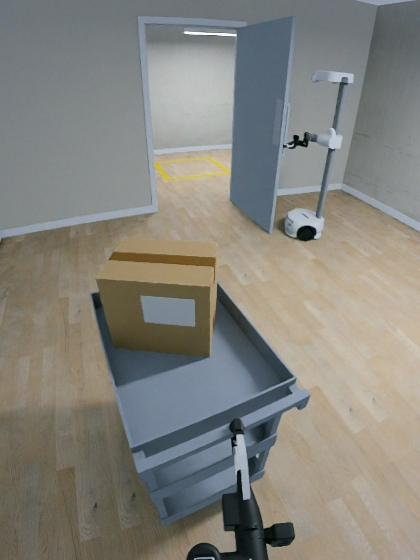

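Request:
move --blocking false --r2 '{"base":{"translate_m":-0.25,"strafe_m":0.13},"contact_limits":{"translate_m":0.6}}' --cameras '[]'

Request:
wait --seconds 4 --cameras '["r2_head_camera"]'

Scene clock: 723.43 s.
move: r2 moving
r1.base_odometry: x=-1.897 y=+0.847 heading=-0.085
r1.turned_by_wheels: +0.000
r1.turned_by_imu: +0.000
r1.base_tilt: forward=-1.6 right=+1.3
r1.lidar_m: 1.04 0.42 0.28 3.21 2.21 2.56 - 2.00 1.55 1.50 1.46 1.11
r1.base_status: not commanded
r1.joint_positions: lift_m=+0.750 arm_m=+0.000 wrist_yaw_rad=+1.719 wrist_pitch_rad=+0.002 wrist_roll_rad=+0.000 gripper_m=-0.024
r1.joint_status: not commanded
r1.measured_speeds: all 0
r1.motor_effort: lift_m=+21(21) arm_m=+4(4) wheel_0=+19(20) wheel_1=+8(8) wheel_2=-2(2)
r1.servo_current: wrist_yaw_rad=117(124) wrist_pitch_rad=39(46) wrist_roll_rad=52(59) gripper_m=46(59)
r1.contact_limits: translate_m 1
r1.hand_pose: x=+0.2147 y=+0.2981 z=+0.9275 quat_wxyz=(+0.653, -0.001, +0.001, +0.758) (m; r1's base frame)
r1.wrist_depth_mm: - - 166 236 225 212 204 / - - 165 236 226 214 206 / - - 258 236 228 213 206 / - - 168 237 229 216 206 / - - 170 236 228 216 207 / - - 173 181 228 217 208 / - 157 176 173 148 215 208
r2.base_odometry: x=+0.814 y=-1.324 heading=-2.424
r2.turned_by_wheels: -0.001
r2.turned_by_imu: +0.000
r2.base_tilt: forward=-0.7 right=+0.1
r2.lidar_m: 0.38 0.35 1.37 1.13 1.09 1.31 2.12 2.14 2.39 3.60 3.59 0.52
r2.base_status: translate_m moving; strafe_m moving
r2.joint_positions: lift_m=+0.688 arm_m=+0.000 wrist_yaw_rad=-0.001 wrist_pitch_rad=+0.005 wrist_roll_rad=+1.569 gripper_m=-0.009
r2.joint_status: not commanded
r2.measured_speeds: translate_m=-0.121 strafe_m=+0.065 rotate_rad=+0.005 lift_m=+0.000 arm_m=+0.000 wrist_yaw_rad=-0.025 wrist_pitch_rad=+0.000 wrist_roll_rad=+0.000
r2.motor_effort: lift_m=+19(19) arm_m=-3(3) wheel_0=-10(15) wheel_1=-6(7) wheel_2=+11(14)
r2.servo_current: wrist_yaw_rad=59(59) wrist_pitch_rad=46(46) wrist_roll_rad=52(52) gripper_m=91(98)
r2.contact_limits: translate_m 0.6
r2.hand_pose: x=+0.4592 y=-0.0877 z=+0.8648 quat_wxyz=(+0.708, +0.706, +0.001, -0.002) (m; r2's base frame)
r2.wrist_depth_mm: - - - 283 - 1661 1160 / - - - 327 338 355 353 / - - - 307 314 1661 508 / - - - 289 294 854 - / - - 539 220 278 866 - / - - 187 204 180 - - / - - 521 - - 768 -
pictures: none
No camera images: "cameras" was empty.

Scene clock: 725.23 s.
earlier move: r2 done
r1.base_odometry: x=-1.897 y=+0.847 heading=-0.085
r1.turned_by_wheels: +0.000
r1.turned_by_imu: +0.000
r1.base_tilt: forward=-1.6 right=+1.3
r1.lidar_m: 1.01 0.45 0.28 3.21 2.40 2.63 - 1.98 1.53 1.52 1.44 1.12
r1.base_status: not commanded
r1.joint_positions: lift_m=+0.750 arm_m=+0.000 wrist_yaw_rad=+1.719 wrist_pitch_rad=+0.002 wrist_roll_rad=+0.000 gripper_m=-0.024
r1.joint_status: not commanded
r1.measured_speeds: all 0
r1.on_its_own: wrist_yaw_rad is at rest, and its servo_current (124 mA) is outside its rest range (0 to 104 mA)
r1.motor_effort: lift_m=+20(21) arm_m=+4(4) wheel_0=+19(20) wheel_1=+7(8) wheel_2=-2(2)
r1.servo_current: wrist_yaw_rad=124(130) wrist_pitch_rad=39(46) wrist_roll_rad=46(59) gripper_m=59(59)
r1.contact_limits: translate_m 1
r1.hand_pose: x=+0.2147 y=+0.2981 z=+0.9275 quat_wxyz=(+0.653, -0.001, +0.001, +0.758) (m; r1's base frame)
r1.wrist_depth_mm: - - 166 236 225 213 204 / - - 165 235 226 215 205 / - - 257 236 227 213 207 / - - 168 237 228 214 206 / - - 170 238 228 216 207 / - - 174 181 227 218 208 / - 157 175 172 148 216 208
r2.base_odometry: x=+1.054 y=-1.266 heading=-2.424
r2.turned_by_wheels: +0.000
r2.turned_by_imu: -0.001
r2.base_tilt: forward=-0.7 right=+0.1
r2.lidar_m: 0.42 0.46 1.17 0.93 0.91 1.07 1.82 1.95 2.20 3.65 3.77 0.46
r2.base_status: done
r2.joint_positions: lift_m=+0.688 arm_m=+0.000 wrist_yaw_rad=-0.002 wrist_pitch_rad=+0.005 wrist_roll_rad=+1.569 gripper_m=-0.009
r2.joint_status: not commanded
r2.measured_speeds: all 0
r2.motor_effort: lift_m=+19(19) arm_m=-3(4) wheel_0=-3(16) wheel_1=-5(9) wheel_2=+1(14)
r2.servo_current: wrist_yaw_rad=46(59) wrist_pitch_rad=46(52) wrist_roll_rad=59(59) gripper_m=91(104)
r2.contact_limits: translate_m 0.6
r2.hand_pose: x=+0.4591 y=-0.0880 z=+0.8648 quat_wxyz=(+0.708, +0.706, +0.001, -0.002) (m; r2's base frame)
r2.wrist_depth_mm: - - - 207 267 1397 407 / - - - 208 270 1708 - / - - 621 208 267 820 - / - - 500 268 270 866 - / - - 539 210 270 866 - / - - 187 210 179 - - / - - - - - 1708 -
wait: 1.80 of 4 s (r2 has come to rest)
pictures: r2_head_camera
Images, in order (width x height): r2_head_camera 420x560.

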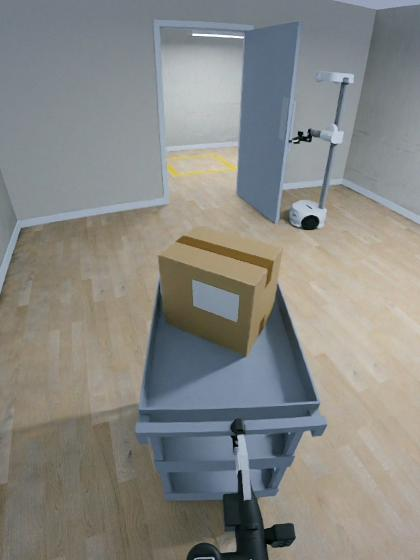

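Request:
move --blocking false --r2 '{"base":{"translate_m":0.6,"strafe_m":-0.02},"contact_limits":{"translate_m":0.6}}' --cameras '[]'

Request:
wait --seconds 4 --cameras '["r2_head_camera"]'

Scene clock: 736.77 s.
move: r2 moving
r1.base_odometry: x=-1.897 y=+0.847 heading=-0.085
r1.turned_by_wheels: +0.000
r1.turned_by_imu: +0.000
r1.base_tilt: forward=-1.6 right=+1.2
r1.lidar_m: 1.01 0.41 0.30 3.19 2.38 2.68 - 1.98 1.54 1.49 1.43 1.10
r1.base_status: not commanded
r1.joint_positions: lift_m=+0.750 arm_m=+0.000 wrist_yaw_rad=+1.719 wrist_pitch_rad=+0.002 wrist_roll_rad=+0.000 gripper_m=-0.024
r1.joint_status: not commanded
r1.measured_speeds: all 0
r1.motor_effort: lift_m=+20(21) arm_m=+4(4) wheel_0=+19(20) wheel_1=+7(8) wheel_2=-2(2)
r1.servo_current: wrist_yaw_rad=111(124) wrist_pitch_rad=39(46) wrist_roll_rad=46(65) gripper_m=52(59)
r1.contact_limits: translate_m 1
r1.hand_pose: x=+0.2147 y=+0.2981 z=+0.9275 quat_wxyz=(+0.653, -0.001, +0.001, +0.758) (m; r1's base frame)
r1.wrist_depth_mm: - - 166 236 224 213 204 / - - 166 235 226 216 205 / - - 258 236 227 214 206 / - - 168 236 228 215 206 / - - 170 237 227 215 207 / - - 173 182 227 217 208 / - 157 176 172 148 215 208
r2.base_odometry: x=+1.030 y=-1.286 heading=-2.424
r2.turned_by_wheels: +0.000
r2.turned_by_imu: +0.000
r2.base_tilt: forward=-0.7 right=+0.1
r2.lidar_m: 0.39 0.43 1.21 0.98 0.94 1.08 1.88 1.96 2.26 3.66 3.75 0.44
r2.base_status: translate_m moving; strafe_m moving
r2.joint_positions: lift_m=+0.688 arm_m=+0.000 wrist_yaw_rad=-0.004 wrist_pitch_rad=+0.005 wrist_roll_rad=+1.569 gripper_m=-0.009
r2.joint_status: not commanded
r2.measured_speeds: translate_m=+0.121 strafe_m=-0.005 rotate_rad=+0.001 lift_m=+0.000 arm_m=+0.000 wrist_yaw_rad=+0.000 wrist_pitch_rad=+0.000 wrist_roll_rad=+0.000
r2.motor_effort: lift_m=+19(19) arm_m=-3(4) wheel_0=+7(9) wheel_1=+7(8) wheel_2=-17(17)
r2.servo_current: wrist_yaw_rad=59(59) wrist_pitch_rad=52(52) wrist_roll_rad=39(52) gripper_m=98(98)
r2.contact_limits: translate_m 0.6
r2.hand_pose: x=+0.4589 y=-0.0886 z=+0.8648 quat_wxyz=(+0.708, +0.706, +0.000, -0.003) (m; r2's base frame)
r2.wrist_depth_mm: - - - 208 267 1336 1042 / - - - 206 266 1661 508 / - - 654 206 267 831 - / - - 500 265 266 866 - / - - 530 206 265 866 - / - - 187 205 180 - - / - - - - 264 1708 -
pictures: none
No camera images: "cameras" was empty.

Scene clock: 739.77 s.
earlier move: r2 done
r1.base_odometry: x=-1.897 y=+0.847 heading=-0.085
r1.turned_by_wheels: +0.000
r1.turned_by_imu: +0.000
r1.base_tilt: forward=-1.6 right=+1.2
r1.lidar_m: 1.07 0.43 0.27 3.20 1.92 2.92 - 2.02 1.52 1.49 1.45 1.11
r1.base_status: not commanded
r1.joint_positions: lift_m=+0.750 arm_m=+0.000 wrist_yaw_rad=+1.719 wrist_pitch_rad=+0.002 wrist_roll_rad=+0.000 gripper_m=-0.024
r1.joint_status: not commanded
r1.measured_speeds: all 0
r1.motor_effort: lift_m=+20(21) arm_m=+4(4) wheel_0=+19(20) wheel_1=+8(8) wheel_2=-2(2)
r1.servo_current: wrist_yaw_rad=98(137) wrist_pitch_rad=39(52) wrist_roll_rad=52(65) gripper_m=52(59)
r1.contact_limits: translate_m 1
r1.hand_pose: x=+0.2147 y=+0.2981 z=+0.9275 quat_wxyz=(+0.653, -0.001, +0.001, +0.758) (m; r1's base frame)
r1.wrist_depth_mm: - - 166 236 224 212 204 / - - 166 236 226 216 206 / - - 257 236 227 214 206 / - - 168 236 228 215 207 / - - 170 237 229 216 207 / - - 174 181 227 219 208 / - 157 176 172 148 216 208
r2.base_odometry: x=+0.589 y=-1.646 heading=-2.423
r2.turned_by_wheels: +0.001
r2.turned_by_imu: +0.013
r2.base_tilt: forward=-0.7 right=+0.1
r2.lidar_m: 0.38 0.39 1.40 1.16 1.17 1.30 2.29 2.52 2.86 3.57 3.60 0.44
r2.base_status: done
r2.joint_positions: lift_m=+0.688 arm_m=+0.000 wrist_yaw_rad=+0.002 wrist_pitch_rad=+0.005 wrist_roll_rad=+1.569 gripper_m=-0.009
r2.joint_status: not commanded
r2.measured_speeds: all 0
r2.motor_effort: lift_m=+19(19) arm_m=+5(7) wheel_0=+3(11) wheel_1=+2(12) wheel_2=-1(25)
r2.servo_current: wrist_yaw_rad=52(59) wrist_pitch_rad=46(52) wrist_roll_rad=46(59) gripper_m=52(98)
r2.contact_limits: translate_m 0.6
r2.hand_pose: x=+0.4593 y=-0.0869 z=+0.8646 quat_wxyz=(+0.708, +0.706, +0.002, -0.001) (m; r2's base frame)
r2.wrist_depth_mm: - - - 190 254 1576 1098 / - - - 187 249 1661 517 / - - - 182 244 820 - / - - 492 180 240 842 - / - - 480 177 236 831 - / - - 187 173 180 - - / - - 559 - 229 - -
wait: 3.00 of 4 s (r2 has come to rest)
pictures: r2_head_camera
Images, in order (width x height): r2_head_camera 420x560.

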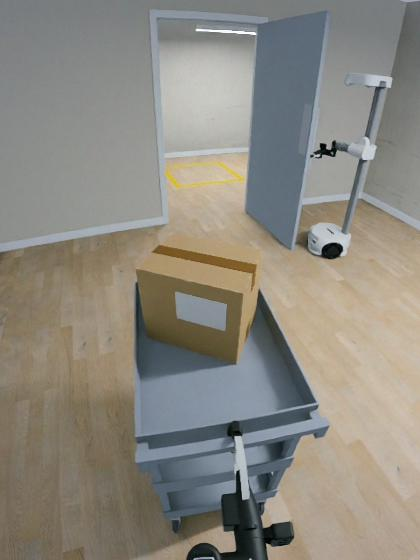

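Request:
move --blocking false --r2 '{"base":{"translate_m":0.35,"strafe_m":0.19},"contact_limits":{"translate_m":0.6}}' --cameras '[]'

Request:
wait --seconds 4 --cameras '["r2_head_camera"]'

Scene clock: 747.70 s.
move: r2 moving
r1: as last shown
r1.base_tilt: forward=-1.6 right=+1.3
r1.lidar_m: 1.07 0.43 0.30 3.21 1.92 3.00 - 1.99 1.53 1.48 1.45 1.12
r1.servo_current: wrist_yaw_rad=117(130) wrist_pitch_rad=46(46) wrist_roll_rad=46(59) gripper_m=52(65)
r1.contact_limits: translate_m 1
r1.wrist_depth_mm: - - 166 236 225 212 204 / - - 165 236 226 214 206 / - - 257 236 227 214 206 / - - 168 236 228 216 206 / - - 171 238 229 215 208 / - - 173 181 226 217 208 / - 152 176 172 148 215 208
r2.base_odometry: x=+0.576 y=-1.679 heading=-2.424
r2.turned_by_wheels: +0.000
r2.turned_by_imu: +0.000
r2.base_tilt: forward=-0.7 right=+0.1
r2.lidar_m: 0.38 0.37 1.40 1.18 1.14 1.30 2.28 2.53 2.91 3.58 3.59 0.44
r2.base_status: translate_m moving; strafe_m moving
r2.joint_positions: lift_m=+0.688 arm_m=+0.000 wrist_yaw_rad=-0.003 wrist_pitch_rad=+0.005 wrist_roll_rad=+1.569 gripper_m=-0.009
r2.joint_status: not commanded
r2.measured_speeds: translate_m=+0.122 strafe_m=+0.065 rotate_rad=-0.002 lift_m=+0.000 arm_m=+0.000 wrist_yaw_rad=-0.015 wrist_pitch_rad=+0.000 wrist_roll_rad=+0.000
r2.motor_effort: lift_m=+19(19) arm_m=+5(6) wheel_0=+2(6) wheel_1=+11(11) wheel_2=-16(16)
r2.servo_current: wrist_yaw_rad=46(52) wrist_pitch_rad=46(46) wrist_roll_rad=52(59) gripper_m=59(65)
r2.contact_limits: translate_m 0.6
r2.hand_pose: x=+0.4589 y=-0.0883 z=+0.8646 quat_wxyz=(+0.708, +0.706, +0.001, -0.003) (m; r2's base frame)
r2.wrist_depth_mm: - - - 191 255 1499 1098 / - - - 187 250 1708 521 / - - - 183 245 798 - / - - 500 180 239 842 - / - - 484 177 236 831 - / - - 187 173 182 - - / - - 554 - 228 - -
pictures: none
No camera images: "cameras" was empty.

Scene clock: 749.87 s.
earlier move: r2 done
r1.base_odometry: x=-1.897 y=+0.847 heading=-0.085
r1.turned_by_wheels: +0.000
r1.turned_by_imu: +0.000
r1.base_tilt: forward=-1.6 right=+1.2
r1.lidar_m: 1.03 0.44 0.28 3.21 1.70 4.81 - 2.00 1.53 1.50 1.45 1.11
r1.base_status: not commanded
r1.joint_positions: lift_m=+0.750 arm_m=+0.000 wrist_yaw_rad=+1.719 wrist_pitch_rad=+0.002 wrist_roll_rad=+0.000 gripper_m=-0.024
r1.joint_status: not commanded
r1.measured_speeds: all 0
r1.motor_effort: lift_m=+20(21) arm_m=+4(4) wheel_0=+19(20) wheel_1=+7(8) wheel_2=-2(2)
r1.servo_current: wrist_yaw_rad=98(130) wrist_pitch_rad=39(52) wrist_roll_rad=46(59) gripper_m=59(65)
r1.contact_limits: translate_m 1
r1.hand_pose: x=+0.2147 y=+0.2981 z=+0.9275 quat_wxyz=(+0.653, -0.001, +0.001, +0.758) (m; r1's base frame)
r1.wrist_depth_mm: - - 166 237 224 212 204 / - - 166 236 226 215 205 / - - 257 236 227 213 206 / - 1808 169 236 227 216 206 / - - 170 237 229 215 208 / - - 172 181 228 217 207 / - 151 176 172 148 214 207
r2.base_odometry: x=+0.450 y=-2.019 heading=-2.423
r2.turned_by_wheels: +0.000
r2.turned_by_imu: +0.000
r2.base_tilt: forward=-0.7 right=+0.1
r2.lidar_m: 0.41 0.46 1.31 1.10 1.09 1.24 2.12 2.89 3.32 3.68 3.66 0.40
r2.base_status: done
r2.joint_positions: lift_m=+0.688 arm_m=+0.000 wrist_yaw_rad=-0.003 wrist_pitch_rad=+0.005 wrist_roll_rad=+1.569 gripper_m=-0.009
r2.joint_status: not commanded
r2.measured_speeds: all 0
r2.motor_effort: lift_m=+19(19) arm_m=+5(6) wheel_0=+4(9) wheel_1=+2(12) wheel_2=-5(17)
r2.servo_current: wrist_yaw_rad=52(65) wrist_pitch_rad=52(52) wrist_roll_rad=39(59) gripper_m=59(65)
r2.contact_limits: translate_m 0.6
r2.hand_pose: x=+0.4589 y=-0.0883 z=+0.8646 quat_wxyz=(+0.708, +0.706, +0.001, -0.003) (m; r2's base frame)
r2.wrist_depth_mm: - - - 149 204 1499 - / - - 549 153 212 - - / - 473 449 157 217 809 - / - - 492 163 224 854 - / - - 559 169 230 - - / - - 186 173 181 - - / - - - - - 1661 488
wait: 2.17 of 4 s (r2 has come to rest)
pictures: r2_head_camera
Images, in order (width x height): r2_head_camera 420x560.

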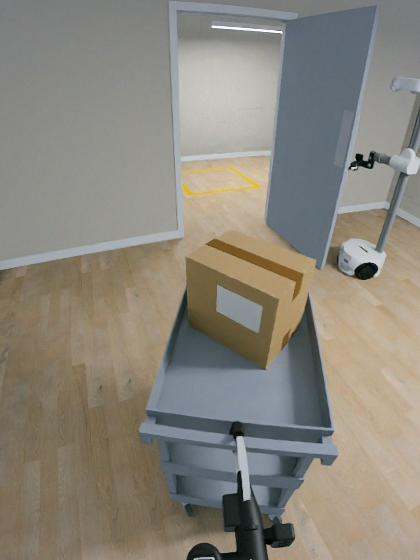

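Request:
move --blocking false --r2 '{"base":{"translate_m":0.38,"strafe_m":-0.085},"contact_limits":{"translate_m":0.6}}' --cameras '[]'

Request:
wait --seconds 4 --cameras '["r2_head_camera"]'

Scene clock: 761.63 s.
move: r2 moving
r1: as last shown
r1.base_tilt: forward=-1.6 right=+1.3
r1.lidar_m: 1.03 0.42 0.27 3.21 1.66 4.83 - 1.99 1.53 1.50 1.41 1.10
r1.motor_effort: lift_m=+20(21) arm_m=+4(4) wheel_0=+19(20) wheel_1=+8(8) wheel_2=-2(2)
r1.servo_current: wrist_yaw_rad=124(124) wrist_pitch_rad=39(46) wrist_roll_rad=52(59) gripper_m=52(59)
r1.contact_limits: translate_m 1
r1.wrist_depth_mm: - - 167 236 224 213 205 / - - 166 236 225 214 205 / - - 258 237 227 215 205 / - 1756 168 236 228 215 207 / - - 170 239 229 215 207 / - - 173 181 227 218 207 / - 151 179 172 148 215 208
r2.base_odometry: x=+0.422 y=-2.034 heading=-2.423
r2.turned_by_wheels: +0.000
r2.turned_by_imu: +0.001
r2.base_tilt: forward=-0.7 right=+0.1
r2.lidar_m: 0.39 0.44 1.33 1.09 1.10 1.27 2.18 2.93 3.33 3.66 3.64 0.42
r2.base_status: translate_m moving; strafe_m moving
r2.joint_positions: lift_m=+0.688 arm_m=+0.000 wrist_yaw_rad=-0.001 wrist_pitch_rad=+0.005 wrist_roll_rad=+1.569 gripper_m=-0.009
r2.joint_status: not commanded
r2.measured_speeds: translate_m=+0.121 strafe_m=-0.029 rotate_rad=+0.002 lift_m=+0.000 arm_m=+0.000 wrist_yaw_rad=+0.009 wrist_pitch_rad=+0.000 wrist_roll_rad=+0.000
r2.motor_effort: lift_m=+19(19) arm_m=+5(6) wheel_0=+14(14) wheel_1=+7(7) wheel_2=-14(16)
r2.servo_current: wrist_yaw_rad=52(52) wrist_pitch_rad=52(52) wrist_roll_rad=39(59) gripper_m=52(65)
r2.contact_limits: translate_m 0.6
r2.hand_pose: x=+0.4591 y=-0.0878 z=+0.8646 quat_wxyz=(+0.708, +0.706, +0.001, -0.002) (m; r2's base frame)
r2.wrist_depth_mm: - - - 146 202 1499 - / - - 530 150 208 - - / - 466 445 154 215 809 - / - - 484 161 222 831 - / - - 569 167 229 - - / - - 186 172 181 - - / - - - - - 1661 484
pictures: none
No camera images: "cameras" was empty.

Scene clock: 763.90 s.
earlier move: r2 done
r1.base_odometry: x=-1.897 y=+0.847 heading=-0.085
r1.turned_by_wheels: +0.000
r1.turned_by_imu: +0.000
r1.base_tilt: forward=-1.6 right=+1.2
r1.lidar_m: 1.01 0.43 0.28 1.47 1.39 4.80 - 2.01 1.52 1.48 1.44 1.10
r1.base_status: not commanded
r1.joint_positions: lift_m=+0.750 arm_m=+0.000 wrist_yaw_rad=+1.719 wrist_pitch_rad=+0.002 wrist_roll_rad=+0.000 gripper_m=-0.024
r1.joint_status: not commanded
r1.measured_speeds: all 0
r1.on_its_own: wrist_yaw_rad is at rest, and its servo_current (124 mA) is outside its rest range (0 to 104 mA)
r1.motor_effort: lift_m=+20(21) arm_m=+4(4) wheel_0=+20(20) wheel_1=+8(8) wheel_2=-2(2)
r1.servo_current: wrist_yaw_rad=124(137) wrist_pitch_rad=46(46) wrist_roll_rad=33(65) gripper_m=46(59)
r1.contact_limits: translate_m 1
r1.hand_pose: x=+0.2147 y=+0.2981 z=+0.9275 quat_wxyz=(+0.653, -0.001, +0.001, +0.758) (m; r1's base frame)
r1.wrist_depth_mm: - - 166 236 225 213 204 / - - 166 235 226 215 206 / - - 257 236 228 215 206 / - - 168 237 228 215 207 / - - 170 237 228 216 208 / - - 172 181 227 218 208 / - 152 173 173 147 216 208
r2.base_odometry: x=+0.108 y=-2.205 heading=-2.423
r2.turned_by_wheels: +0.000
r2.turned_by_imu: +0.002
r2.base_tilt: forward=-0.7 right=+0.1
r2.lidar_m: 0.40 0.42 1.54 1.29 1.28 1.46 2.49 3.24 3.68 3.46 3.46 0.43
r2.base_status: done
r2.joint_positions: lift_m=+0.688 arm_m=+0.000 wrist_yaw_rad=+0.000 wrist_pitch_rad=+0.005 wrist_roll_rad=+1.569 gripper_m=-0.009
r2.joint_status: not commanded
r2.measured_speeds: all 0
r2.motor_effort: lift_m=+19(19) arm_m=+5(6) wheel_0=+5(16) wheel_1=+5(9) wheel_2=-3(16)
r2.servo_current: wrist_yaw_rad=46(65) wrist_pitch_rad=39(52) wrist_roll_rad=46(59) gripper_m=59(65)
r2.contact_limits: translate_m 0.6
r2.hand_pose: x=+0.4592 y=-0.0873 z=+0.8646 quat_wxyz=(+0.708, +0.706, +0.002, -0.002) (m; r2's base frame)
r2.wrist_depth_mm: - - - 161 220 1537 1138 / - - - 163 222 732 - / - - 496 166 227 820 - / - 484 469 228 229 842 - / - - 521 171 233 831 - / - - 187 174 180 - - / - - - - - - 517
wait: 2.27 of 4 s (r2 has come to rest)
pictures: r2_head_camera
Images, in order (width x height): r2_head_camera 420x560.

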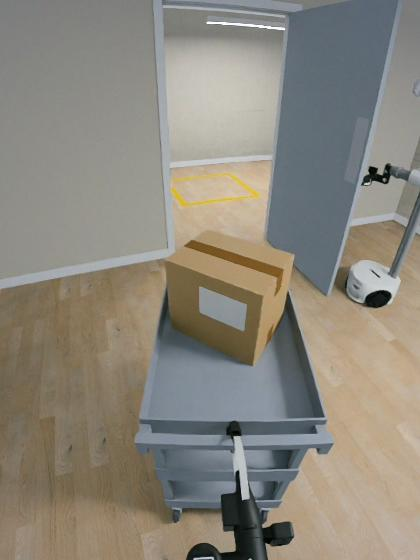

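Request:
move --blocking false --r2 '{"base":{"translate_m":0.5,"strafe_m":-0.02},"contact_limits":{"translate_m":0.6}}' --cameras '[]'

Request:
wait --seconds 4 --cameras '["r2_head_camera"]'

Scene clock: 770.33 s.
move: r2 moving
r1.base_odometry: x=-1.897 y=+0.847 heading=-0.085
r1.turned_by_wheels: +0.000
r1.turned_by_imu: +0.000
r1.base_tilt: forward=-1.7 right=+1.3
r1.lidar_m: 1.05 0.41 0.27 1.42 1.39 4.82 - 2.03 1.52 1.50 1.42 1.11
r1.base_status: not commanded
r1.joint_positions: lift_m=+0.750 arm_m=+0.000 wrist_yaw_rad=+1.719 wrist_pitch_rad=+0.002 wrist_roll_rad=+0.000 gripper_m=-0.024
r1.joint_status: not commanded
r1.measured_speeds: all 0
r1.motor_effort: lift_m=+20(21) arm_m=+4(4) wheel_0=+19(20) wheel_1=+8(8) wheel_2=-2(2)
r1.servo_current: wrist_yaw_rad=111(124) wrist_pitch_rad=46(52) wrist_roll_rad=46(59) gripper_m=59(59)
r1.contact_limits: translate_m 1
r1.hand_pose: x=+0.2147 y=+0.2981 z=+0.9275 quat_wxyz=(+0.653, -0.001, +0.001, +0.758) (m; r1's base frame)
r1.wrist_depth_mm: - - 166 236 225 213 205 / - - 166 236 226 215 206 / - - 258 237 227 215 206 / - - 168 237 227 215 207 / - - 169 238 228 215 207 / - - 174 181 226 217 208 / - 151 172 173 148 215 208
r2.base_odometry: x=+0.084 y=-2.225 heading=-2.423
r2.turned_by_wheels: +0.000
r2.turned_by_imu: +0.001
r2.base_tilt: forward=-0.7 right=+0.0
r2.lidar_m: 0.40 0.41 1.55 1.29 1.29 1.46 2.51 3.27 3.74 3.47 3.45 0.42
r2.base_status: translate_m moving; strafe_m moving
r2.joint_positions: lift_m=+0.688 arm_m=+0.000 wrist_yaw_rad=+0.000 wrist_pitch_rad=+0.005 wrist_roll_rad=+1.569 gripper_m=-0.009
r2.joint_status: not commanded
r2.measured_speeds: translate_m=+0.122 strafe_m=-0.006 rotate_rad=-0.001 lift_m=+0.000 arm_m=+0.000 wrist_yaw_rad=+0.000 wrist_pitch_rad=+0.000 wrist_roll_rad=+0.000
r2.motor_effort: lift_m=+19(19) arm_m=+5(6) wheel_0=+11(12) wheel_1=+7(9) wheel_2=-14(14)
r2.servo_current: wrist_yaw_rad=46(52) wrist_pitch_rad=39(52) wrist_roll_rad=46(59) gripper_m=59(65)
r2.contact_limits: translate_m 0.6
r2.hand_pose: x=+0.4592 y=-0.0873 z=+0.8646 quat_wxyz=(+0.708, +0.706, +0.002, -0.002) (m; r2's base frame)
r2.wrist_depth_mm: - - - 163 222 1537 1160 / - - - 165 225 778 - / - - 508 167 227 831 - / - 480 466 228 229 842 - / - - 521 171 232 831 - / - - 186 173 182 - - / - - - - - - -
pictures: none
No camera images: "cameras" was empty.

Scene clock: 773.00 s.
earlier move: r2 done
r1.base_odometry: x=-1.897 y=+0.847 heading=-0.085
r1.turned_by_wheels: +0.000
r1.turned_by_imu: +0.000
r1.base_tilt: forward=-1.6 right=+1.2
r1.lidar_m: 1.05 0.43 0.30 1.13 1.37 4.80 - 2.03 1.54 1.49 1.43 1.11
r1.base_status: not commanded
r1.joint_positions: lift_m=+0.750 arm_m=+0.000 wrist_yaw_rad=+1.719 wrist_pitch_rad=+0.002 wrist_roll_rad=+0.000 gripper_m=-0.024
r1.joint_status: not commanded
r1.measured_speeds: all 0
r1.on_its_own: wrist_yaw_rad is at rest, and its servo_current (117 mA) is outside its rest range (0 to 104 mA)
r1.motor_effort: lift_m=+20(21) arm_m=+4(4) wheel_0=+19(20) wheel_1=+7(8) wheel_2=-2(2)
r1.servo_current: wrist_yaw_rad=117(143) wrist_pitch_rad=39(52) wrist_roll_rad=46(65) gripper_m=52(59)
r1.contact_limits: translate_m 1
r1.hand_pose: x=+0.2147 y=+0.2981 z=+0.9275 quat_wxyz=(+0.653, -0.001, +0.001, +0.758) (m; r1's base frame)
r1.wrist_depth_mm: - - 166 236 225 213 204 / - - 165 236 226 215 206 / - - 257 236 227 214 206 / - - 168 236 228 216 206 / - - 170 237 228 215 208 / - - 173 181 227 218 207 / - 157 180 173 148 216 209
r2.base_odometry: x=-0.281 y=-2.519 heading=-2.423
r2.turned_by_wheels: +0.000
r2.turned_by_imu: -0.001
r2.base_tilt: forward=-0.7 right=+0.0
r2.lidar_m: 0.39 0.42 1.73 1.45 1.45 1.66 2.79 3.69 3.91 3.30 1.85 0.40
r2.base_status: done
r2.joint_positions: lift_m=+0.688 arm_m=+0.000 wrist_yaw_rad=-0.002 wrist_pitch_rad=+0.005 wrist_roll_rad=+1.569 gripper_m=-0.009
r2.joint_status: not commanded
r2.measured_speeds: all 0
r2.motor_effort: lift_m=+19(19) arm_m=+6(6) wheel_0=+1(12) wheel_1=+3(9) wheel_2=-3(17)
r2.servo_current: wrist_yaw_rad=33(59) wrist_pitch_rad=39(52) wrist_roll_rad=46(59) gripper_m=59(65)
r2.contact_limits: translate_m 0.6
r2.hand_pose: x=+0.4590 y=-0.0879 z=+0.8646 quat_wxyz=(+0.708, +0.706, +0.001, -0.002) (m; r2's base frame)
r2.wrist_depth_mm: - - - 169 229 1499 1205 / - - - 170 230 1537 - / - - 539 170 231 842 - / - 477 462 231 231 831 - / - 1921 512 173 234 842 - / - - 187 173 181 - - / - - - - 236 - -
wait: 2.67 of 4 s (r2 has come to rest)
pictures: r2_head_camera
Images, in order (width x height): r2_head_camera 420x560.

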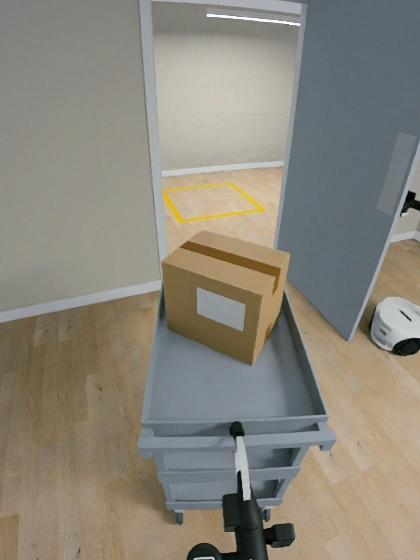

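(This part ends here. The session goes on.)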